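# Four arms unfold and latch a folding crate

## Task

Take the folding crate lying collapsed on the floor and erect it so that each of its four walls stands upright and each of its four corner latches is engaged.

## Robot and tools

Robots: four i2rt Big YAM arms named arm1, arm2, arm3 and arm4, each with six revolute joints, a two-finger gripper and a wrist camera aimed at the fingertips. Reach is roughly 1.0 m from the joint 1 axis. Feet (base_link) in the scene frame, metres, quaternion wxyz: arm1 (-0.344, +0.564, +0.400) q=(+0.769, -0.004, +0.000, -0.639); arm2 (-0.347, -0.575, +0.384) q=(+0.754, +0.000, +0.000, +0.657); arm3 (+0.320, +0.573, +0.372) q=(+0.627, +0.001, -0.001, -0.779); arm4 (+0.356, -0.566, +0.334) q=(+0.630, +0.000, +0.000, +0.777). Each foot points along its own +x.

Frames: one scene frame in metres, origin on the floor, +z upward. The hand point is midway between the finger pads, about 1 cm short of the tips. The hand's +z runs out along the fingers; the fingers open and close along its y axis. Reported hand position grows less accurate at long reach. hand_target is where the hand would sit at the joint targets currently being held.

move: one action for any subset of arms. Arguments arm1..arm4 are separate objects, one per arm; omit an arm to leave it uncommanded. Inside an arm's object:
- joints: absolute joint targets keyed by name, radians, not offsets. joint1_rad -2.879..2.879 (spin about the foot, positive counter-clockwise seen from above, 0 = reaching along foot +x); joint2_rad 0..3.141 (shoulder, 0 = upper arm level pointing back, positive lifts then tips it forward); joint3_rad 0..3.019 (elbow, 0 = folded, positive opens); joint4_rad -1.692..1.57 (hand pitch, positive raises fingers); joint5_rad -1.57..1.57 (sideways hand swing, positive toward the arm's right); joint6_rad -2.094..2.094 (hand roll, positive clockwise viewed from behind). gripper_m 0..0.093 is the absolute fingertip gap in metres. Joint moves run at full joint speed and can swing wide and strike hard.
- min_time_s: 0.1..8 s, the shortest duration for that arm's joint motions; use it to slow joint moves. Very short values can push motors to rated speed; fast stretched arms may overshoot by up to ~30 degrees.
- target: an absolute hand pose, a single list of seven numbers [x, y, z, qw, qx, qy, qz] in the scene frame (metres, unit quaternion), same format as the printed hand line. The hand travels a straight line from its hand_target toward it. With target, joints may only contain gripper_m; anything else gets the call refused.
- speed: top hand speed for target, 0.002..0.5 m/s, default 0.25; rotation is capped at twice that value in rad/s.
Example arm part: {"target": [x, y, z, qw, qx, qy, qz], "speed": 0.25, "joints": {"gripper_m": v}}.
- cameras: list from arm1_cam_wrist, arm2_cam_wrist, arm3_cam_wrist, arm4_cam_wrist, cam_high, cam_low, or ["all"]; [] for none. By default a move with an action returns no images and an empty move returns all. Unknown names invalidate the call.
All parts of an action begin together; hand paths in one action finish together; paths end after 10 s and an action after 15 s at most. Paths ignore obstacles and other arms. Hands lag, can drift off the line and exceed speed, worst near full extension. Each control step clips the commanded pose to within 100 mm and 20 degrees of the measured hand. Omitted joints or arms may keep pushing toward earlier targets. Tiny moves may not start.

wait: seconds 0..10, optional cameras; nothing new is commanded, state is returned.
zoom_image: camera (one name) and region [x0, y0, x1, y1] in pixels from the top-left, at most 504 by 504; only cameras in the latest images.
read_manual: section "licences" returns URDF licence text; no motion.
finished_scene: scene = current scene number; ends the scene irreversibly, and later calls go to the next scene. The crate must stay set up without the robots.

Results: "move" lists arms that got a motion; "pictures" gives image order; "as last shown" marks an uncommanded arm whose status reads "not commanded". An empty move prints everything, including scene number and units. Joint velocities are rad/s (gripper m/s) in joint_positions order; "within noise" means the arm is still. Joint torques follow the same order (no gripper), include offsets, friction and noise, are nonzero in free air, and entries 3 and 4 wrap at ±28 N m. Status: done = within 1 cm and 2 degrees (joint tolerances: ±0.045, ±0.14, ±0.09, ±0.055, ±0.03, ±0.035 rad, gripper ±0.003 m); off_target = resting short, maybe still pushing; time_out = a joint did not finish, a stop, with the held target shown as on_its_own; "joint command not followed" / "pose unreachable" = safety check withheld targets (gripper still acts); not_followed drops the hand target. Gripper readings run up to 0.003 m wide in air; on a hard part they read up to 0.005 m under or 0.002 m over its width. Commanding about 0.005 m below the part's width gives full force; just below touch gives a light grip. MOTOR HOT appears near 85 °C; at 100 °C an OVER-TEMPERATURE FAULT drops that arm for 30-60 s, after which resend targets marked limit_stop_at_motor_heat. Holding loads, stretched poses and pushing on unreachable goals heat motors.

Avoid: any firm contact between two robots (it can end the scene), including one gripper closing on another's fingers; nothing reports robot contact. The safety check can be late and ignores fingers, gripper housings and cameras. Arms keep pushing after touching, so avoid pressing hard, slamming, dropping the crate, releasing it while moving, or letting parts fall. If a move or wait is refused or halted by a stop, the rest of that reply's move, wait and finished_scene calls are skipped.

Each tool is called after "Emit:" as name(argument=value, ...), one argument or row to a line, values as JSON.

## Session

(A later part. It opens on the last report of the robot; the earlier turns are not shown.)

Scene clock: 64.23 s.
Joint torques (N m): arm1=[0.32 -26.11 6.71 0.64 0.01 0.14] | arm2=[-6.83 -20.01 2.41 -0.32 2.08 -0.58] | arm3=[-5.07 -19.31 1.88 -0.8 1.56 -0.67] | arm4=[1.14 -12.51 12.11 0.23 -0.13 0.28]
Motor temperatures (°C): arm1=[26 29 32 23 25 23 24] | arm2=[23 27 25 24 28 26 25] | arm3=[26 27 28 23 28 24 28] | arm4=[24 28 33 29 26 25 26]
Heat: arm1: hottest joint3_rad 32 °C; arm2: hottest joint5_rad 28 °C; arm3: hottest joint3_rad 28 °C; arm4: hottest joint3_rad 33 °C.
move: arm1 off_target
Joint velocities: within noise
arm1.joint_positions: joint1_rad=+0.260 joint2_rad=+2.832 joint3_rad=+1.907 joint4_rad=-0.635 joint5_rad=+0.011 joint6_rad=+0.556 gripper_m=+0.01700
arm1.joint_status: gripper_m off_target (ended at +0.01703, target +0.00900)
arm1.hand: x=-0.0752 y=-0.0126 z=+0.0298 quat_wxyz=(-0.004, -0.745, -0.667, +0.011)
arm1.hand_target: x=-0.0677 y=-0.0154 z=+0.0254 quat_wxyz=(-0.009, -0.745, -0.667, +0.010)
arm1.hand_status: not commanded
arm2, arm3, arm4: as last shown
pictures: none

Emit:
move(
  arm1={"target": [-0.092, -0.015, 0.138, 0.01, 0.7396, 0.673, -0.006], "speed": 0.22, "joints": {"gripper_m": 0.009}},
)

Emit:
move(
  arm1={"target": [-0.176, -0.009, 0.209, 0.01, 0.7396, 0.673, -0.006], "speed": 0.2, "joints": {"gripper_m": 0.009}},
  arm4={"target": [0.022, 0.022, 0.13, -0.008, 0.6928, -0.7212, -0.006], "speed": 0.45, "joints": {"gripper_m": 0.042}},
  cameras=["arm1_cam_wrist", "arm4_cam_wrist", "cam_high"],
)

Scene clock: 71.40 s.
Joint torques (N m): arm1=[-0.56 -29.92 4.72 -0.49 0.57 -0.07] | arm2=[-6.71 -20.07 2.43 -0.34 2.09 -0.58] | arm3=[-5.25 -18.55 1.99 -0.91 1.55 -0.67] | arm4=[1.14 -12.51 12.11 0.23 -0.13 0.29]
Motor temperatures (°C): arm1=[26 30 32 23 25 23 25] | arm2=[24 28 25 24 29 26 25] | arm3=[26 27 28 23 28 24 28] | arm4=[24 28 33 29 26 25 26]
Heat: arm1: hottest joint3_rad 32 °C; arm2: hottest joint5_rad 29 °C; arm3: hottest joint3_rad 28 °C; arm4: hottest joint3_rad 33 °C.
move: arm1 off_target
Joint velocities: within noise
arm1.joint_positions: joint1_rad=+0.228 joint2_rad=+2.620 joint3_rad=+1.726 joint4_rad=-0.652 joint5_rad=-0.021 joint6_rad=+0.527 gripper_m=+0.01658
arm1.joint_status: gripper_m off_target (ended at +0.01657, target +0.00900)
arm1.hand: x=-0.0908 y=-0.0124 z=+0.1162 quat_wxyz=(-0.015, -0.746, -0.666, -0.002)
arm1.hand_target: x=-0.0913 y=-0.0174 z=+0.1366 quat_wxyz=(-0.015, -0.741, -0.672, +0.003)
arm1.hand_status: off_target (0.022 m and 1.6 deg from the pose sent, 0.110 m and 1.4 deg at the start)
arm2, arm4: as last shown
arm3.joint_positions: joint1_rad=-0.558 joint2_rad=+2.079 joint3_rad=+1.122 joint4_rad=-0.603 joint5_rad=-0.038 joint6_rad=+0.797 gripper_m=+0.01602
arm3.joint_status: not commanded
arm3.hand: x=-0.0160 y=+0.2199 z=+0.2387 quat_wxyz=(-0.017, -1.000, +0.000, -0.011)
arm3.hand_target: x=-0.0328 y=+0.2529 z=+0.2535 quat_wxyz=(+0.000, -1.000, -0.006, -0.001)
arm3.hand_status: not commanded
pictures: none

Scene clock: 73.27 s.
Joint torques (N m): arm1=[-1.67 -26.29 4.4 -0.31 0.84 -0.14] | arm2=[-6.83 -20.07 2.43 -0.35 2.09 -0.58] | arm3=[-5.71 -18.9 1.83 -0.76 1.54 -0.64] | arm4=[2.14 -22.77 10.54 -0.5 -0.01 0.29]
Motor temperatures (°C): arm1=[26 31 32 23 25 23 25] | arm2=[24 28 25 24 29 26 25] | arm3=[26 27 28 23 29 24 28] | arm4=[24 28 33 29 26 25 26]
Heat: arm1: hottest joint3_rad 32 °C; arm2: hottest joint5_rad 29 °C; arm3: hottest joint5_rad 29 °C; arm4: hottest joint3_rad 33 °C.
move: arm1 off_target; arm4 off_target
Joint velocities: within noise
arm1.joint_positions: joint1_rad=+0.129 joint2_rad=+2.392 joint3_rad=+1.534 joint4_rad=-0.673 joint5_rad=-0.024 joint6_rad=+0.412 gripper_m=+0.01566
arm1.joint_status: gripper_m off_target (ended at +0.01567, target +0.00900)
arm1.hand: x=-0.1549 y=-0.0109 z=+0.2044 quat_wxyz=(-0.023, -0.740, -0.672, +0.001)
arm1.hand_target: x=-0.1696 y=-0.0075 z=+0.2092 quat_wxyz=(-0.010, -0.737, -0.676, +0.005)
arm1.hand_status: off_target (0.022 m and 1.6 deg from the pose sent, 0.126 m and 1.6 deg at the start)
arm2, arm3: as last shown
arm4.joint_positions: joint1_rad=+0.309 joint2_rad=+2.539 joint3_rad=+1.833 joint4_rad=-0.861 joint5_rad=+0.014 joint6_rad=+0.541 gripper_m=+0.04207
arm4.joint_status: all done
arm4.hand: x=+0.0307 y=+0.0123 z=+0.1275 quat_wxyz=(-0.007, +0.698, -0.716, +0.000)
arm4.hand_target: x=+0.0245 y=+0.0211 z=+0.1285 quat_wxyz=(-0.010, +0.693, -0.721, -0.006)
arm4.hand_status: off_target (0.013 m and 1.1 deg from the pose sent, 0.382 m and 3.3 deg at the start)

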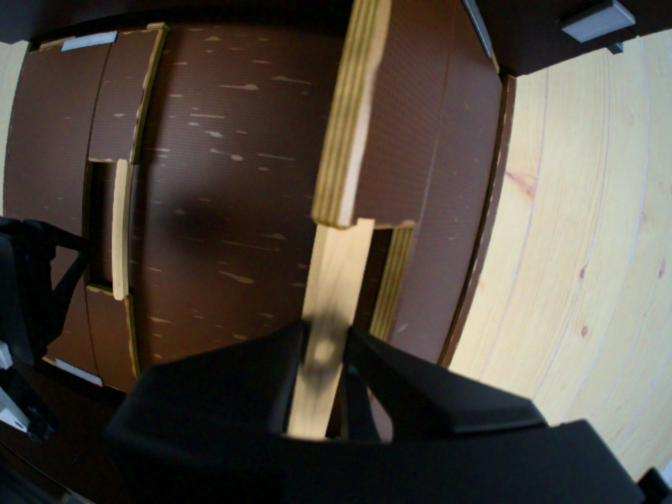

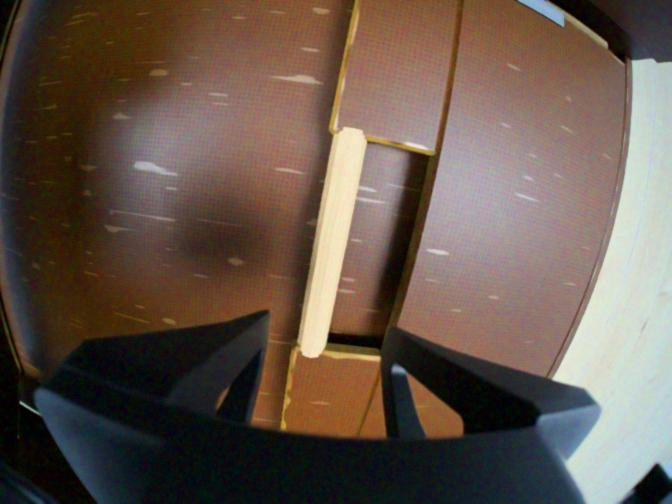

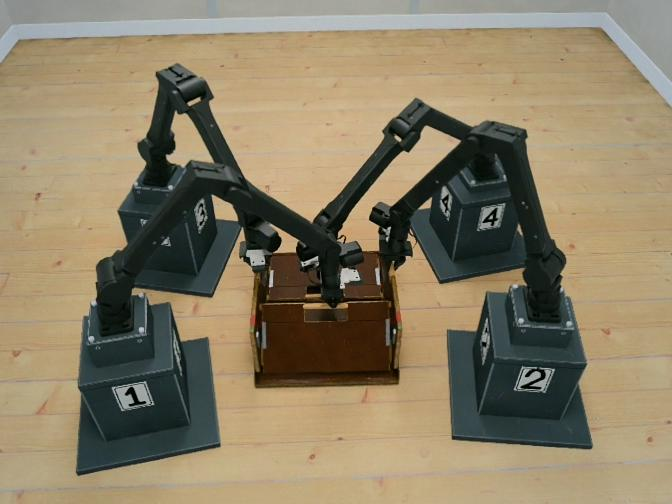

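Emit:
move(
  arm1={"target": [-0.252, -0.002, 0.238, 0.01, 0.7396, 0.673, -0.006], "speed": 0.2, "joints": {"gripper_m": 0.009}},
  arm4={"target": [0.0265, 0.022, 0.021, -0.008, 0.6928, -0.7212, -0.006], "speed": 0.3, "joints": {"gripper_m": 0.042}},
)

Emit:
move(
  arm1={"target": [-0.345, 0.005, 0.238, 0.01, 0.7396, 0.673, -0.006], "speed": 0.15, "joints": {"gripper_m": 0.009}},
  arm4={"joints": {"gripper_m": 0.009}},
  cameras=["arm1_cam_wrist", "arm4_cam_wrist", "cam_high"],
)

Scene clock: 77.97 s.
Joint torques (N m): arm1=[-1.08 -22.71 4.74 0.5 0.67 -0.07] | arm2=[-6.83 -20.07 2.43 -0.34 2.09 -0.58] | arm3=[-5.25 -18.96 2.06 -0.76 1.53 -0.7] | arm4=[1.85 -22.12 9.44 0.01 -0.06 0.22]
Motor temperatures (°C): arm1=[26 31 32 23 26 23 25] | arm2=[24 28 25 24 30 26 25] | arm3=[26 27 27 23 29 24 28] | arm4=[24 28 33 29 26 25 26]
Heat: arm1: hottest joint3_rad 32 °C; arm2: hottest joint5_rad 30 °C; arm3: hottest joint5_rad 29 °C; arm4: hottest joint3_rad 33 °C.
move: arm1 off_target; arm4 off_target
Joint velocities: within noise
arm1.joint_positions: joint1_rad=-0.010 joint2_rad=+2.266 joint3_rad=+1.430 joint4_rad=-0.695 joint5_rad=-0.021 joint6_rad=+0.277 gripper_m=+0.01244
arm1.joint_status: gripper_m off_target (ended at +0.01243, target +0.00900)
arm1.hand: x=-0.2408 y=-0.0095 z=+0.2492 quat_wxyz=(-0.022, -0.742, -0.670, +0.006)
arm1.hand_target: x=-0.2506 y=-0.0010 z=+0.2390 quat_wxyz=(-0.008, -0.739, -0.673, +0.004)
arm1.hand_status: off_target (0.018 m and 1.5 deg from the pose sent, 0.103 m and 1.6 deg at the start)
arm2, arm3: as last shown
arm4.joint_positions: joint1_rad=+0.310 joint2_rad=+2.737 joint3_rad=+1.952 joint4_rad=-0.769 joint5_rad=+0.012 joint6_rad=+0.542 gripper_m=+0.04206
arm4.joint_status: all done
arm4.hand: x=+0.0258 y=+0.0182 z=+0.0336 quat_wxyz=(-0.008, +0.698, -0.716, -0.007)
arm4.hand_target: x=+0.0258 y=+0.0196 z=+0.0208 quat_wxyz=(-0.008, +0.694, -0.720, -0.006)
arm4.hand_status: off_target (0.013 m and 0.9 deg from the pose sent, 0.107 m and 1.1 deg at the start)
pictures: none

Scene clock: 79.67 s.
Joint torques (N m): arm1=[0.5 -21.71 5.2 1.1 0.13 -0.04] | arm2=[-6.83 -20.07 2.43 -0.35 2.09 -0.57] | arm3=[-5.66 -18.61 1.84 -0.8 1.57 -0.67] | arm4=[2.2 -22.01 9.36 0.38 -0.21 0.21]
Motor temperatures (°C): arm1=[26 31 32 23 26 23 25] | arm2=[24 28 25 24 30 26 25] | arm3=[26 27 27 23 29 24 28] | arm4=[24 28 32 29 26 25 26]
Heat: arm1: hottest joint3_rad 32 °C; arm2: hottest joint5_rad 30 °C; arm3: hottest joint5_rad 29 °C; arm4: hottest joint3_rad 32 °C.
move: arm1 off_target; arm4 off_target
Joint velocities: within noise
arm1.joint_positions: joint1_rad=-0.193 joint2_rad=+2.240 joint3_rad=+1.368 joint4_rad=-0.670 joint5_rad=-0.015 joint6_rad=+0.096 gripper_m=+0.00909
arm1.joint_status: all done
arm1.hand: x=-0.3475 y=+0.0005 z=+0.2484 quat_wxyz=(-0.016, -0.743, -0.670, +0.008)
arm1.hand_target: x=-0.3442 y=+0.0052 z=+0.2381 quat_wxyz=(-0.011, -0.737, -0.676, +0.004)
arm1.hand_status: off_target (0.012 m and 0.9 deg from the pose sent, 0.106 m and 1.5 deg at the start)
arm2, arm3: as last shown
arm4.joint_positions: joint1_rad=+0.303 joint2_rad=+2.737 joint3_rad=+1.952 joint4_rad=-0.778 joint5_rad=+0.025 joint6_rad=+0.551 gripper_m=+0.01685
arm4.joint_status: gripper_m off_target (ended at +0.01689, target +0.00900)
arm4.hand: x=+0.0333 y=+0.0197 z=+0.0336 quat_wxyz=(-0.013, +0.692, -0.722, -0.001)
arm4.hand_target: x=+0.0276 y=+0.0205 z=+0.0209 quat_wxyz=(-0.012, +0.690, -0.723, -0.005)
arm4.hand_status: not commanded

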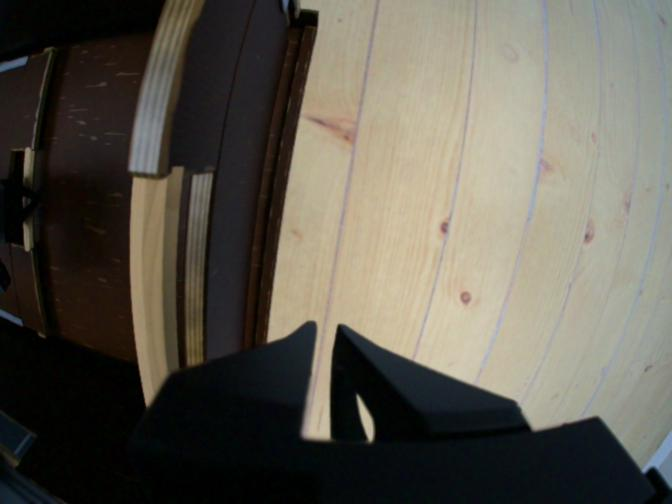

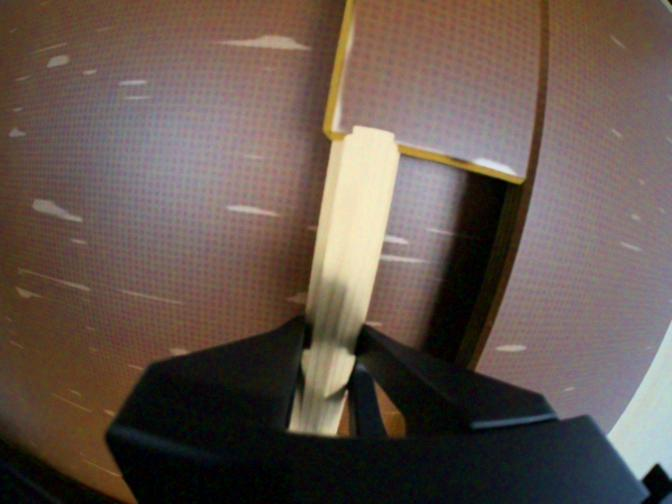

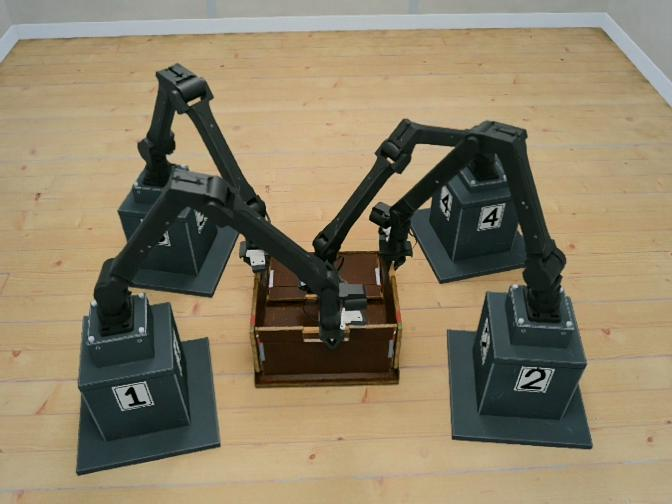

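Emit:
zoom_image(
  camera="cam_high",
  region=[235, 235, 415, 395],
)

Scaled by 2.800 from the camera's image (finer frame: 960x720).

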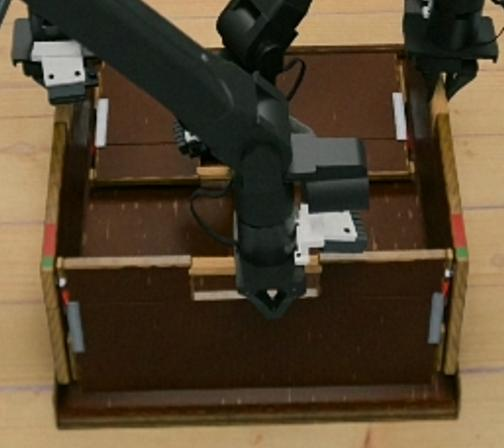

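Emit:
move(
  arm1={"target": [-0.335, 0.0, 0.33, 0.01, 0.7396, 0.673, -0.006], "speed": 0.3, "joints": {"gripper_m": 0.005}},
  arm4={"target": [0.052, 0.02, 0.138, -0.008, 0.6928, -0.7212, -0.006], "speed": 0.22, "joints": {"gripper_m": 0.009}},
)

Emit:
move(
  arm1={"target": [-0.215, -0.003, 0.33, 0.01, 0.7396, 0.673, -0.006], "speed": 0.25, "joints": {"gripper_m": 0.005}},
  arm4={"target": [0.137, 0.0165, 0.213, -0.008, 0.6928, -0.7212, -0.006], "speed": 0.22, "joints": {"gripper_m": 0.009}},
)

Emit:
move(
  arm1={"target": [-0.23, -0.003, 0.232, 0.01, 0.7396, 0.673, -0.006], "speed": 0.2, "joints": {"gripper_m": 0.005}},
  arm4={"target": [0.2, 0.014, 0.235, -0.008, 0.6928, -0.7212, -0.006], "speed": 0.2, "joints": {"gripper_m": 0.009}},
  cameras=["arm1_cam_wrist", "arm4_cam_wrist", "cam_high"],
)

Scene clock: 92.87 s.
Joint torques (N m): arm1=[0.38 -20.89 7.49 0.17 0.2 0.16] | arm2=[-6.83 -20.07 2.41 -0.36 2.09 -0.58] | arm3=[-5.19 -18.61 1.89 -0.85 1.58 -0.65] | arm4=[1.67 -26.58 6.76 -1.09 0.22 -0.01]
Motor temperatures (°C): arm1=[26 31 31 23 25 23 25] | arm2=[24 29 25 24 30 26 26] | arm3=[26 27 27 23 29 24 28] | arm4=[24 29 32 29 26 25 27]
Heat: arm1: hottest joint2_rad 31 °C; arm2: hottest joint5_rad 30 °C; arm3: hottest joint5_rad 29 °C; arm4: hottest joint3_rad 32 °C.
move: arm1 done; arm4 off_target
Joint velocities: within noise
arm1.joint_positions: joint1_rad=-0.179 joint2_rad=+2.085 joint3_rad=+1.368 joint4_rad=-0.835 joint5_rad=-0.012 joint6_rad=+0.097 gripper_m=+0.00506
arm1.joint_status: all done
arm1.hand: x=-0.3398 y=+0.0039 z=+0.3311 quat_wxyz=(-0.011, -0.739, -0.674, +0.006)
arm1.hand_target: x=-0.3357 y=-0.0006 z=+0.3298 quat_wxyz=(-0.010, -0.740, -0.673, +0.006)
arm1.hand_status: done (0.006 m and 0.2 deg from the pose sent, 0.083 m and 0.9 deg at the start)
arm2, arm3: as last shown
arm4.joint_positions: joint1_rad=+0.274 joint2_rad=+2.542 joint3_rad=+1.807 joint4_rad=-0.815 joint5_rad=-0.004 joint6_rad=+0.524 gripper_m=+0.01634
arm4.joint_status: gripper_m off_target (ended at +0.01634, target +0.00900)
arm4.hand: x=+0.0497 y=+0.0196 z=+0.1181 quat_wxyz=(-0.001, +0.692, -0.722, -0.011)
arm4.hand_target: x=+0.0508 y=+0.0223 z=+0.1370 quat_wxyz=(-0.005, +0.695, -0.719, -0.011)
arm4.hand_status: off_target (0.020 m and 1.0 deg from the pose sent, 0.106 m and 0.8 deg at the start)
pictures: none

Scene clock: 94.27 s.
Joint torques (N m): arm1=[-1.32 -20.01 9.42 0.23 0.24 0.17] | arm2=[-6.83 -20.01 2.43 -0.35 2.09 -0.58] | arm3=[-5.66 -18.9 1.85 -0.76 1.56 -0.67] | arm4=[0.38 -24.23 6.27 -1.63 0.9 -0.14]
Motor temperatures (°C): arm1=[26 31 31 23 25 23 24] | arm2=[24 29 25 24 31 26 26] | arm3=[26 27 27 23 29 24 28] | arm4=[24 29 31 29 26 25 27]
Heat: arm1: hottest joint2_rad 31 °C; arm2: hottest joint5_rad 31 °C; arm3: hottest joint5_rad 29 °C; arm4: hottest joint3_rad 31 °C.
move: arm1 off_target; arm4 off_target
Joint velocities: within noise
arm1.joint_positions: joint1_rad=+0.042 joint2_rad=+2.105 joint3_rad=+1.401 joint4_rad=-0.861 joint5_rad=-0.004 joint6_rad=+0.304 gripper_m=+0.00506
arm1.joint_status: all done
arm1.hand: x=-0.2172 y=+0.0129 z=+0.3289 quat_wxyz=(-0.004, -0.734, -0.679, +0.004)
arm1.hand_target: x=-0.2189 y=-0.0026 z=+0.3297 quat_wxyz=(-0.009, -0.741, -0.672, +0.008)
arm1.hand_status: off_target (0.016 m and 1.2 deg from the pose sent, 0.125 m and 0.2 deg at the start)
arm2, arm3: as last shown
arm4.joint_positions: joint1_rad=+0.185 joint2_rad=+2.320 joint3_rad=+1.626 joint4_rad=-0.827 joint5_rad=-0.020 joint6_rad=+0.433 gripper_m=+0.01642
arm4.joint_status: gripper_m off_target (ended at +0.01642, target +0.00900)
arm4.hand: x=+0.1103 y=+0.0196 z=+0.2039 quat_wxyz=(+0.000, +0.692, -0.721, -0.027)
arm4.hand_target: x=+0.1294 y=+0.0154 z=+0.2133 quat_wxyz=(-0.008, +0.694, -0.720, -0.008)
arm4.hand_status: off_target (0.028 m and 2.6 deg from the pose sent, 0.129 m and 1.0 deg at the start)
pictures: none

Scene clock: 95.53 s.
Joint torques (N m): arm1=[-1.26 -23 7.43 0.94 0.11 -0.04] | arm2=[-6.77 -20.01 2.41 -0.34 2.09 -0.58] | arm3=[-5.95 -18.26 1.91 -0.77 1.55 -0.66] | arm4=[-0.5 -20.84 6.38 -0.76 0.93 -0.2]
Motor temperatures (°C): arm1=[26 31 31 23 25 23 24] | arm2=[24 29 25 24 31 26 26] | arm3=[26 27 27 23 29 24 28] | arm4=[24 29 31 29 26 25 27]
Heat: arm1: hottest joint2_rad 31 °C; arm2: hottest joint5_rad 31 °C; arm3: hottest joint5_rad 29 °C; arm4: hottest joint3_rad 31 °C.
move: arm1 off_target; arm4 off_target
Joint velocities: within noise
arm1.joint_positions: joint1_rad=+0.028 joint2_rad=+2.294 joint3_rad=+1.402 joint4_rad=-0.696 joint5_rad=-0.005 joint6_rad=+0.304 gripper_m=+0.00506
arm1.joint_status: all done
arm1.hand: x=-0.2266 y=+0.0171 z=+0.2269 quat_wxyz=(+0.006, -0.739, -0.674, -0.003)
arm1.hand_target: x=-0.2271 y=-0.0016 z=+0.2334 quat_wxyz=(-0.011, -0.738, -0.675, +0.006)
arm1.hand_status: off_target (0.021 m and 2.1 deg from the pose sent, 0.099 m and 1.2 deg at the start)
arm2.joint_positions: joint1_rad=-0.566 joint2_rad=+2.067 joint3_rad=+1.042 joint4_rad=-0.498 joint5_rad=-0.055 joint6_rad=+0.824 gripper_m=+0.01699
arm2.joint_status: not commanded
arm2.hand: x=-0.0483 y=-0.2087 z=+0.2419 quat_wxyz=(+0.004, +0.023, -0.999, -0.036)
arm2.hand_target: x=-0.0231 y=-0.2458 z=+0.2490 quat_wxyz=(-0.010, +0.008, -1.000, -0.014)
arm2.hand_status: not commanded
arm3: as last shown
arm4.joint_positions: joint1_rad=+0.088 joint2_rad=+2.210 joint3_rad=+1.537 joint4_rad=-0.848 joint5_rad=-0.024 joint6_rad=+0.335 gripper_m=+0.01607
arm4.joint_status: gripper_m off_target (ended at +0.01606, target +0.00900)
arm4.hand: x=+0.1737 y=+0.0191 z=+0.2428 quat_wxyz=(+0.000, +0.693, -0.721, -0.028)
arm4.hand_target: x=+0.1990 y=+0.0126 z=+0.2356 quat_wxyz=(-0.005, +0.692, -0.722, -0.004)
arm4.hand_status: off_target (0.028 m and 2.6 deg from the pose sent, 0.095 m and 2.6 deg at the start)

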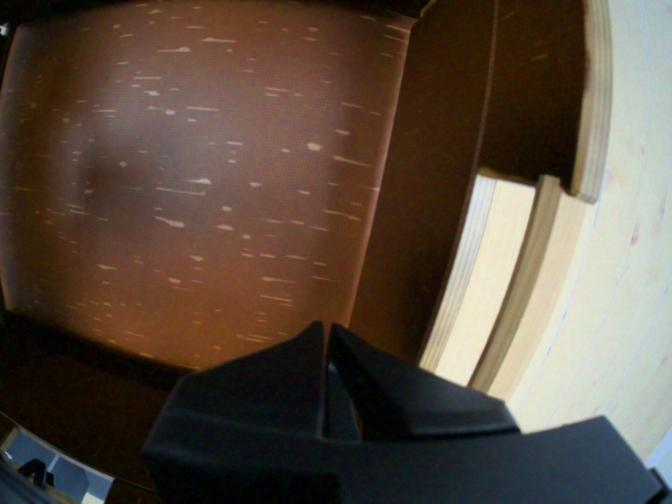

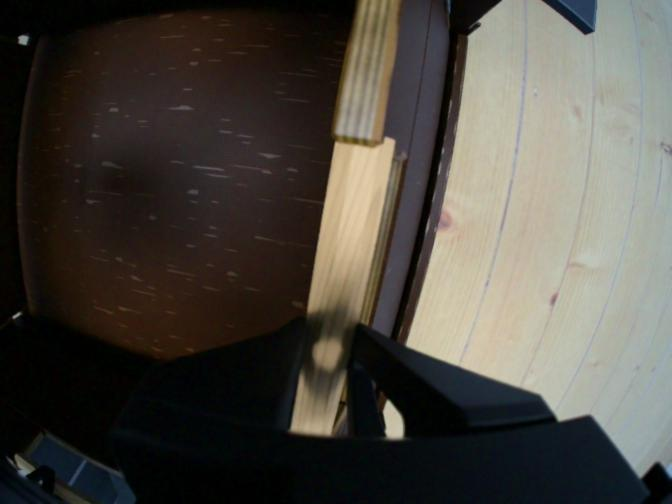

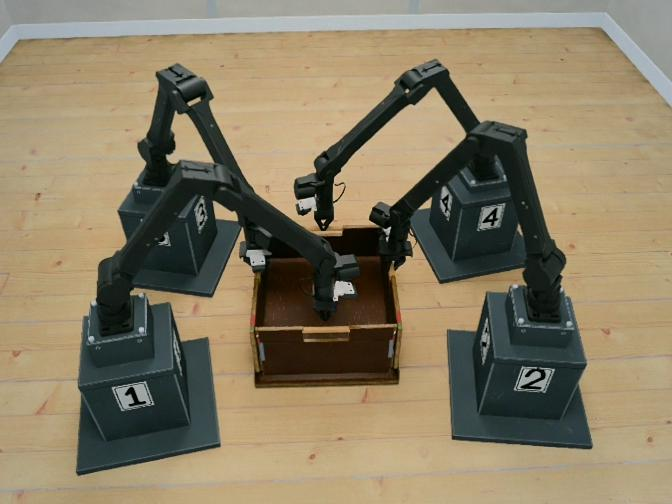

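Emit:
move(
  arm1={"target": [-0.31, -0.004, 0.234, 0.01, 0.7396, 0.673, -0.006], "speed": 0.12, "joints": {"gripper_m": 0.005}},
  arm4={"target": [0.265, 0.012, 0.238, -0.008, 0.6928, -0.7212, -0.006], "speed": 0.2, "joints": {"gripper_m": 0.009}},
)

Emit:
move(
  arm4={"target": [0.318, 0.01, 0.238, -0.008, 0.6928, -0.7212, -0.006], "speed": 0.15, "joints": {"gripper_m": 0.009}},
  cameras=["arm1_cam_wrist", "arm4_cam_wrist", "cam_high", "cam_low"],
)

Scene clock: 98.97 s.
Joint torques (N m): arm1=[-5.07 -24.59 5.08 1.22 1.07 -0.13] | arm2=[-6.83 -20.07 2.43 -0.35 2.09 -0.58] | arm3=[-5.6 -18.73 1.92 -0.98 1.57 -0.61] | arm4=[-3.02 -19.37 5.72 -0.03 1.44 -0.43]
Motor temperatures (°C): arm1=[26 31 31 23 25 23 24] | arm2=[24 29 25 24 31 26 26] | arm3=[26 27 27 23 29 24 28] | arm4=[24 29 31 29 27 25 27]
Heat: arm1: hottest joint2_rad 31 °C; arm2: hottest joint5_rad 31 °C; arm3: hottest joint5_rad 29 °C; arm4: hottest joint3_rad 31 °C.
move: arm1 off_target; arm4 off_target
Joint velocities: within noise
arm1.joint_positions: joint1_rad=-0.059 joint2_rad=+2.289 joint3_rad=+1.402 joint4_rad=-0.684 joint5_rad=-0.033 joint6_rad=+0.191 gripper_m=+0.00501
arm1.joint_status: all done
arm1.hand: x=-0.2694 y=+0.0051 z=+0.2297 quat_wxyz=(-0.010, -0.730, -0.684, -0.009)
arm1.hand_target: x=-0.3084 y=-0.0031 z=+0.2339 quat_wxyz=(-0.011, -0.743, -0.669, +0.005)
arm1.hand_status: off_target (0.042 m and 2.4 deg from the pose sent, 0.086 m and 2.1 deg at the start)
arm2, arm3: as last shown
arm4.joint_positions: joint1_rad=+0.017 joint2_rad=+2.160 joint3_rad=+1.480 joint4_rad=-0.828 joint5_rad=-0.041 joint6_rad=+0.249 gripper_m=+0.01605
arm4.joint_status: gripper_m off_target (ended at +0.01604, target +0.00900)
arm4.hand: x=+0.2153 y=+0.0181 z=+0.2542 quat_wxyz=(+0.002, +0.698, -0.715, -0.037)
arm4.hand_target: x=+0.2613 y=+0.0115 z=+0.2388 quat_wxyz=(-0.007, +0.693, -0.720, -0.008)
arm4.hand_status: off_target (0.053 m and 3.9 deg from the pose sent, 0.092 m and 2.6 deg at the start)
pictures: none

Scene clock: 99.97 s.
Joint torques (N m): arm1=[-5.77 -24.35 5.11 1.24 1.14 -0.11] | arm2=[-6.71 -20.07 2.43 -0.39 2.09 -0.56] | arm3=[-5.71 -18.32 1.98 -0.79 1.55 -0.67] | arm4=[-4.37 -18.49 5.61 -0.09 2.13 -0.46]
Motor temperatures (°C): arm1=[26 31 31 23 26 23 24] | arm2=[24 29 25 24 31 26 26] | arm3=[26 27 27 23 29 24 28] | arm4=[24 29 31 29 27 25 27]
Heat: arm1: hottest joint2_rad 31 °C; arm2: hottest joint5_rad 31 °C; arm3: hottest joint5_rad 29 °C; arm4: hottest joint3_rad 31 °C.
move: arm4 off_target
Joint velocities: within noise
arm1.joint_positions: joint1_rad=-0.059 joint2_rad=+2.289 joint3_rad=+1.402 joint4_rad=-0.684 joint5_rad=-0.035 joint6_rad=+0.191 gripper_m=+0.00501
arm1.joint_status: not commanded
arm1.hand: x=-0.2691 y=+0.0051 z=+0.2297 quat_wxyz=(-0.010, -0.730, -0.684, -0.010)
arm1.hand_target: x=-0.3084 y=-0.0027 z=+0.2337 quat_wxyz=(-0.010, -0.743, -0.669, +0.005)
arm1.hand_status: not commanded
arm2.joint_positions: joint1_rad=-0.566 joint2_rad=+2.067 joint3_rad=+1.042 joint4_rad=-0.496 joint5_rad=-0.055 joint6_rad=+0.823 gripper_m=+0.01699
arm2.joint_status: not commanded
arm2.hand: x=-0.0481 y=-0.2085 z=+0.2419 quat_wxyz=(+0.003, +0.024, -0.999, -0.037)
arm2.hand_target: x=-0.0234 y=-0.2454 z=+0.2490 quat_wxyz=(-0.010, +0.009, -1.000, -0.014)
arm2.hand_status: not commanded
arm3.joint_positions: joint1_rad=-0.558 joint2_rad=+2.078 joint3_rad=+1.122 joint4_rad=-0.603 joint5_rad=-0.038 joint6_rad=+0.796 gripper_m=+0.01602
arm3.joint_status: not commanded
arm3.hand: x=-0.0163 y=+0.2197 z=+0.2394 quat_wxyz=(-0.018, -1.000, -0.001, -0.011)
arm3.hand_target: x=-0.0331 y=+0.2527 z=+0.2542 quat_wxyz=(+0.000, -1.000, -0.006, +0.000)
arm3.hand_status: not commanded
arm4.joint_positions: joint1_rad=-0.055 joint2_rad=+2.134 joint3_rad=+1.448 joint4_rad=-0.818 joint5_rad=-0.066 joint6_rad=+0.163 gripper_m=+0.01551
arm4.joint_status: gripper_m off_target (ended at +0.01551, target +0.00900)
arm4.hand: x=+0.2547 y=+0.0185 z=+0.2595 quat_wxyz=(+0.007, +0.703, -0.709, -0.046)
arm4.hand_target: x=+0.3135 y=+0.0077 z=+0.2403 quat_wxyz=(-0.005, +0.693, -0.721, -0.007)
arm4.hand_status: off_target (0.067 m and 5.3 deg from the pose sent, 0.104 m and 3.9 deg at the start)

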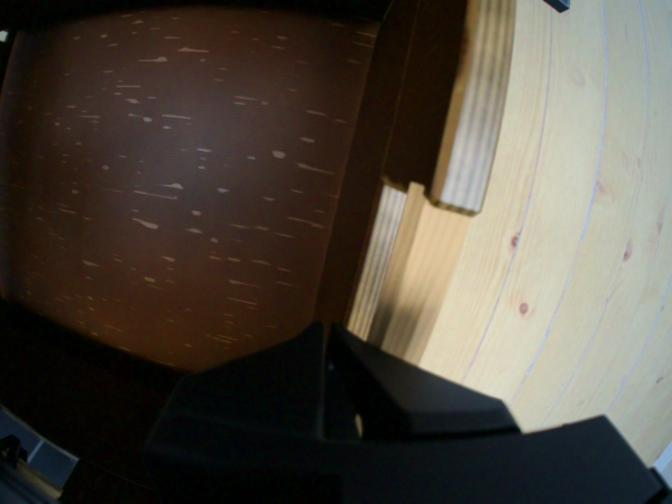

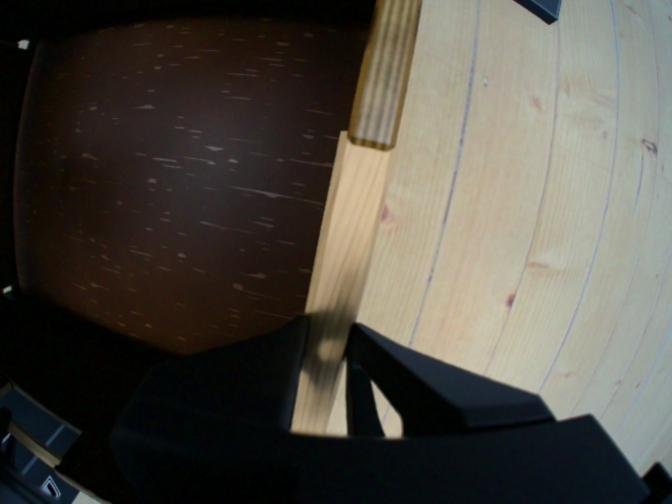

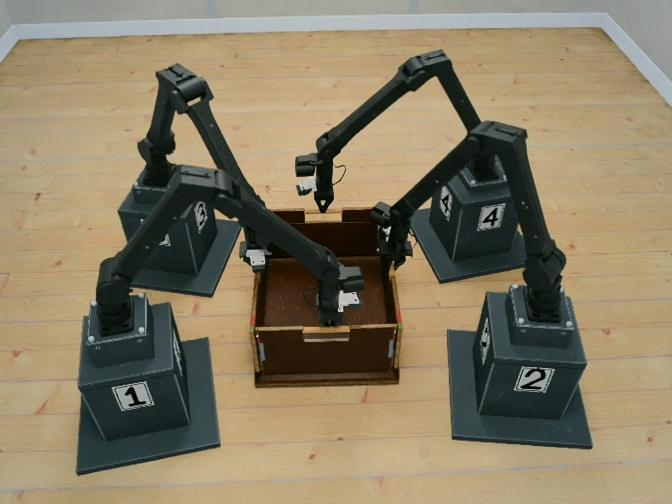

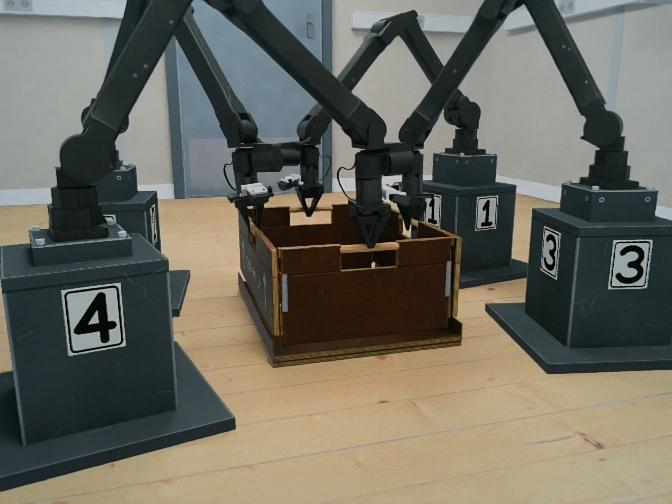

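Emit:
zoom_image(
  camera="cam_high",
  region=[235, 195, 415, 395],
)

Emit:
zoom_image(
  camera="cam_low",
  region=[230, 195, 470, 370],
)

Scaled by 2.520 from the camera's image (finer frame: 960x720).

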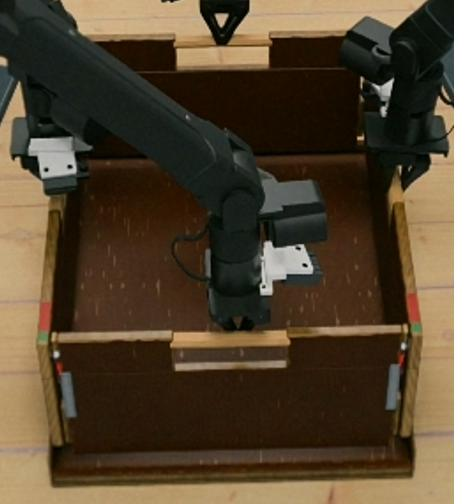

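Scaled by 2.100 from the camera's image (finer frame: 960x720).

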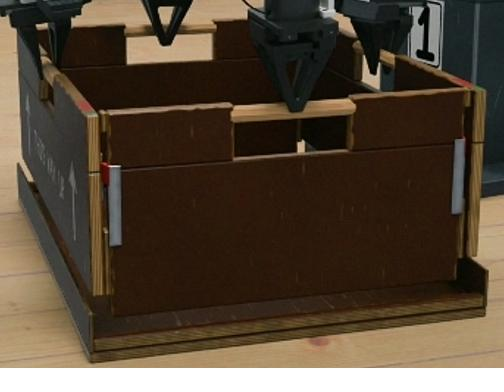

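Emit:
zoom_image(
  camera="cam_low",
  region=[265, 235, 325, 295],
)

Emit:
zoom_image(
  camera="cam_low",
  region=[420, 220, 480, 280],
)

Emit:
zoom_image(
  camera="cam_high",
  region=[370, 300, 420, 370],
)

Emit:
zoom_image(
  camera="cam_high",
  region=[240, 300, 290, 370],
)

Scaled by 8.400 from the camera's image (finer frame: 960x720).

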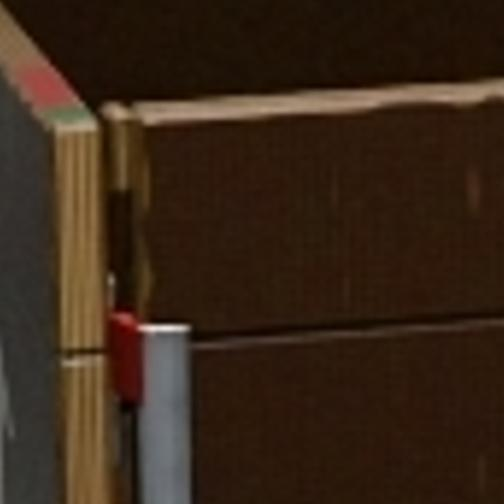

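Scaled by 8.400 from the camera's image (finer frame: 960x720).

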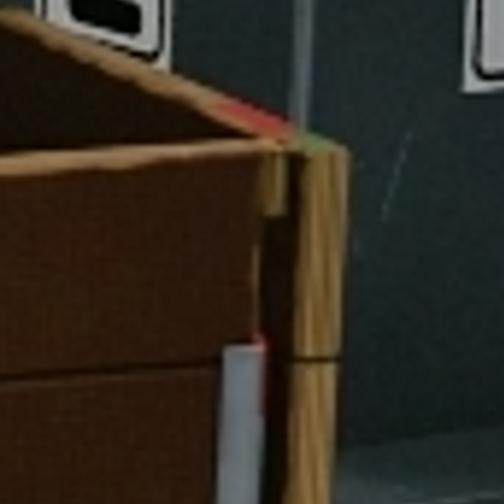

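Scaled by 7.200 from the camera's image (finer frame: 960x720).

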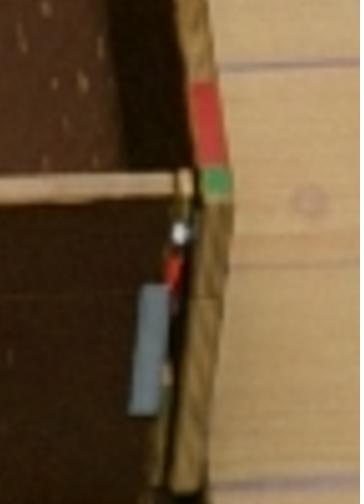

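Scaled by 7.200 from the camera's image (finer frame: 960x720).

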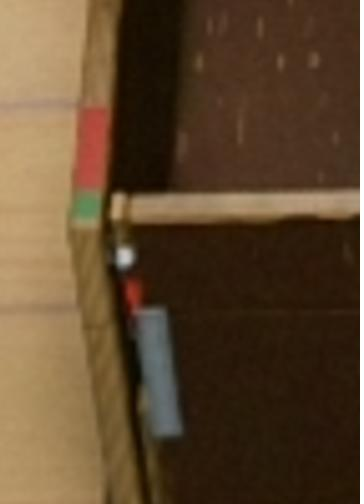

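Emit:
move(
  arm1={"target": [-0.25, -0.003, 0.25, 0.01, 0.7396, 0.673, -0.006], "speed": 0.15},
  arm4={"target": [0.245, 0.02, 0.25, -0.008, 0.6928, -0.7212, -0.006], "speed": 0.15, "joints": {"gripper_m": 0.06}},
  arm3={"target": [-0.026, 0.211, 0.242, 0, 1, 0.007, 0], "speed": 0.12, "joints": {"gripper_m": 0.06}},
  arm2={"target": [-0.038, -0.193, 0.247, 0.012, -0.008, 0.9998, 0.014], "speed": 0.15, "joints": {"gripper_m": 0.06}},
  cameras=["cam_high", "cam_low"],
)

Scene clock: 107.60 s.
Joint torques (N m): arm1=[0.32 -23.77 6.69 0.2 0.25 0.2] | arm2=[0.09 -17.08 6.08 0.02 0.16 0.13] | arm3=[0.32 -13.39 6.6 -0.25 0.27 0.12] | arm4=[1.96 -18.08 10.92 -0.5 -0.03 0.28]
Motor temperatures (°C): arm1=[26 32 31 23 26 23 24] | arm2=[24 29 25 24 31 26 26] | arm3=[26 28 27 23 29 24 28] | arm4=[24 30 31 29 29 25 27]
Heat: arm1: hottest joint2_rad 32 °C; arm2: hottest joint5_rad 31 °C; arm3: hottest joint5_rad 29 °C; arm4: hottest joint3_rad 31 °C.
move: arm1 off_target; arm2 off_target; arm3 off_target; arm4 off_target
Joint velocities: within noise
arm1.joint_positions: joint1_rad=-0.026 joint2_rad=+2.266 joint3_rad=+1.402 joint4_rad=-0.703 joint5_rad=-0.008 joint6_rad=+0.237 gripper_m=+0.00501
arm1.joint_status: not commanded
arm1.hand: x=-0.2544 y=+0.0051 z=+0.2420 quat_wxyz=(-0.004, -0.734, -0.679, +0.002)
arm1.hand_target: x=-0.2505 y=-0.0029 z=+0.2494 quat_wxyz=(-0.010, -0.736, -0.677, +0.006)
arm1.hand_status: off_target (0.012 m and 1.3 deg from the pose sent, 0.029 m and 2.5 deg at the start)
arm2.joint_positions: joint1_rad=-0.549 joint2_rad=+2.075 joint3_rad=+1.084 joint4_rad=-0.558 joint5_rad=-0.001 joint6_rad=+0.859 gripper_m=+0.05989
arm2.joint_status: all done
arm2.hand: x=-0.0430 y=-0.2045 z=+0.2464 quat_wxyz=(-0.007, +0.013, -1.000, -0.009)
arm2.hand_target: x=-0.0377 y=-0.1962 z=+0.2466 quat_wxyz=(-0.010, +0.010, -1.000, -0.011)
arm2.hand_status: off_target (0.013 m and 1.0 deg from the pose sent, 0.019 m and 3.7 deg at the start)
arm3.joint_positions: joint1_rad=-0.560 joint2_rad=+2.067 joint3_rad=+1.139 joint4_rad=-0.641 joint5_rad=+0.000 joint6_rad=+0.778 gripper_m=+0.05990
arm3.joint_status: all done
arm3.hand: x=-0.0235 y=+0.2230 z=+0.2480 quat_wxyz=(-0.001, -1.000, -0.009, -0.001)
arm3.hand_target: x=-0.0260 y=+0.2142 z=+0.2416 quat_wxyz=(+0.003, -1.000, -0.009, -0.002)
arm3.hand_status: off_target (0.014 m and 0.2 deg from the pose sent, 0.013 m and 2.5 deg at the start)
arm4.joint_positions: joint1_rad=-0.026 joint2_rad=+2.153 joint3_rad=+1.460 joint4_rad=-0.873 joint5_rad=+0.008 joint6_rad=+0.203 gripper_m=+0.05995
arm4.joint_status: all done
arm4.hand: x=+0.2524 y=+0.0063 z=+0.2520 quat_wxyz=(-0.005, +0.699, -0.715, +0.000)
arm4.hand_target: x=+0.2496 y=+0.0176 z=+0.2492 quat_wxyz=(-0.006, +0.694, -0.720, -0.002)
arm4.hand_status: off_target (0.016 m and 1.3 deg from the pose sent, 0.014 m and 5.3 deg at the start)

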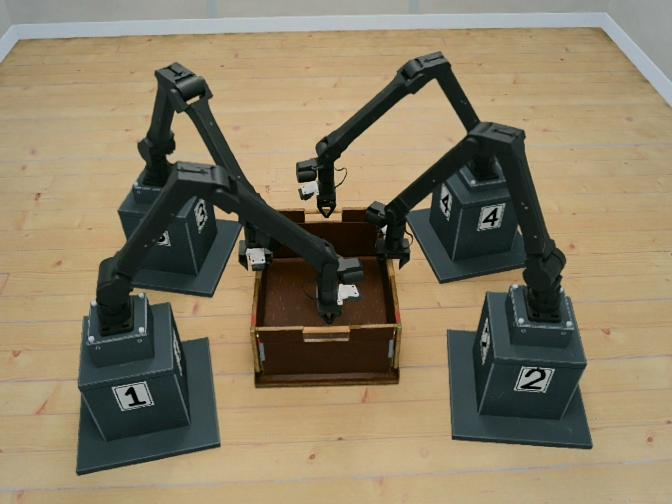

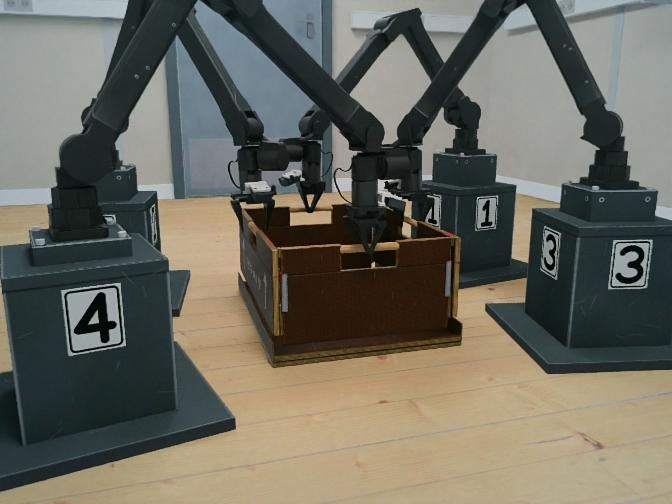

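Walls stay up. Lift all hands clear.

Emit:
move(
  arm1={"target": [-0.25, 0.01, 0.39, 0.01, 0.7396, 0.673, -0.006], "speed": 0.25},
  arm4={"target": [0.248, 0.012, 0.39, -0.008, 0.6928, -0.7212, -0.006], "speed": 0.25},
  arm3={"target": [-0.026, 0.214, 0.38, 0, 1, 0.007, 0], "speed": 0.25},
  arm2={"target": [-0.038, -0.196, 0.38, 0.012, -0.008, 0.9998, 0.014], "speed": 0.25},
  cameras=["cam_high", "cam_low"],
)

Emit:
zoom_image(
  camera="cam_high",
  region=[235, 195, 415, 395],
)

Emit:
zoom_image(
  camera="cam_low",
  region=[230, 195, 470, 370],
)

Scene clock: 110.57 s.
Joint torques (N m): arm1=[0.5 -20.72 8.06 0.34 0.2 0.18] | arm2=[0.21 -17.32 7.51 -0.02 0.11 0.06] | arm3=[0.38 -14.56 8.08 -0.13 0.21 0.19] | arm4=[2.2 -16.56 11.45 -0.44 -0.11 0.28]
Motor temperatures (°C): arm1=[26 32 31 23 26 23 24] | arm2=[24 29 25 24 30 26 25] | arm3=[26 28 27 23 29 24 28] | arm4=[24 30 31 29 29 25 27]
Heat: arm1: hottest joint2_rad 32 °C; arm2: hottest joint5_rad 30 °C; arm3: hottest joint5_rad 29 °C; arm4: hottest joint3_rad 31 °C.
move: arm1 done; arm2 off_target; arm3 off_target; arm4 done
Joint velocities: within noise
arm1.joint_positions: joint1_rad=-0.026 joint2_rad=+1.982 joint3_rad=+1.399 joint4_rad=-0.954 joint5_rad=-0.008 joint6_rad=+0.251 gripper_m=+0.00501
arm1.joint_status: not commanded
arm1.hand: x=-0.2540 y=+0.0090 z=+0.3949 quat_wxyz=(-0.016, -0.738, -0.674, +0.010)
arm1.hand_target: x=-0.2498 y=+0.0082 z=+0.3899 quat_wxyz=(-0.011, -0.740, -0.673, +0.007)
arm1.hand_status: done (0.006 m and 0.9 deg from the pose sent, 0.148 m and 1.3 deg at the start)
arm2.joint_positions: joint1_rad=-0.549 joint2_rad=+1.828 joint3_rad=+1.124 joint4_rad=-0.855 joint5_rad=-0.001 joint6_rad=+0.867 gripper_m=+0.05989
arm2.joint_status: not commanded
arm2.hand: x=-0.0439 y=-0.2054 z=+0.3688 quat_wxyz=(-0.004, +0.009, -1.000, -0.005)
arm2.hand_target: x=-0.0373 y=-0.1951 z=+0.3797 quat_wxyz=(-0.012, +0.007, -1.000, -0.014)
arm2.hand_status: off_target (0.016 m and 1.4 deg from the pose sent, 0.134 m and 1.0 deg at the start)
arm3.joint_positions: joint1_rad=-0.566 joint2_rad=+1.831 joint3_rad=+1.191 joint4_rad=-0.943 joint5_rad=+0.000 joint6_rad=+0.784 gripper_m=+0.05990
arm3.joint_status: not commanded
arm3.hand: x=-0.0239 y=+0.2272 z=+0.3736 quat_wxyz=(+0.004, -1.000, -0.003, -0.006)
arm3.hand_target: x=-0.0285 y=+0.2157 z=+0.3798 quat_wxyz=(+0.000, -1.000, -0.004, +0.000)
arm3.hand_status: off_target (0.015 m and 0.9 deg from the pose sent, 0.132 m and 0.2 deg at the start)
arm4.joint_positions: joint1_rad=-0.030 joint2_rad=+1.950 joint3_rad=+1.546 joint4_rad=-1.141 joint5_rad=+0.008 joint6_rad=+0.211 gripper_m=+0.05995
arm4.joint_status: not commanded
arm4.hand: x=+0.2549 y=+0.0074 z=+0.3933 quat_wxyz=(-0.010, +0.695, -0.719, -0.008)
arm4.hand_target: x=+0.2504 y=+0.0142 z=+0.3899 quat_wxyz=(-0.008, +0.691, -0.723, -0.007)
arm4.hand_status: done (0.009 m and 0.5 deg from the pose sent, 0.138 m and 1.3 deg at the start)

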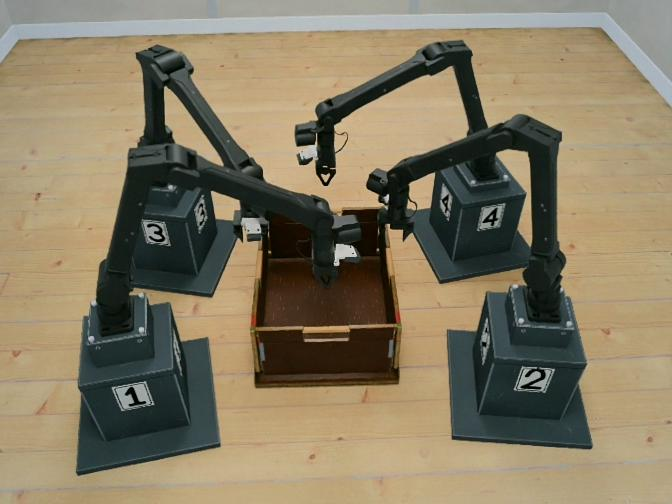

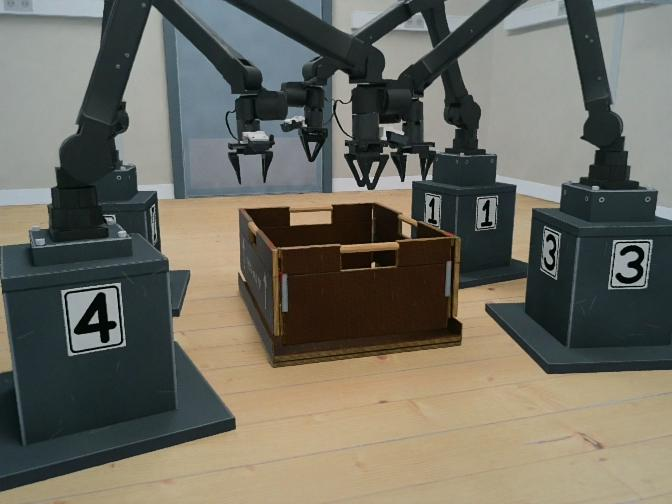

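Scaled by 2.520 from the camera's image (finer frame: 960x720).

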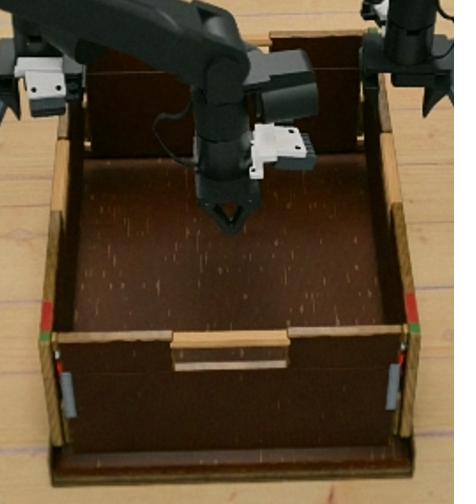

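Scaled by 2.100 from the camera's image (finer frame: 960x720).

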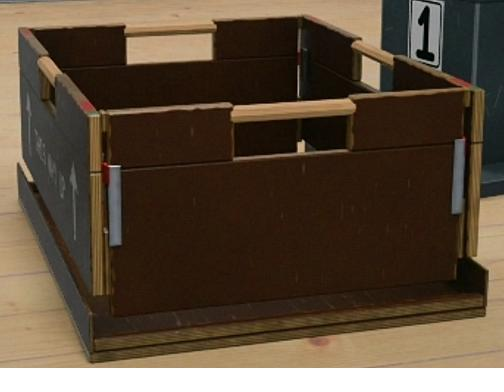

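Emit:
finished_scene(
  scene=2,
)

The scene is finished: the task was done.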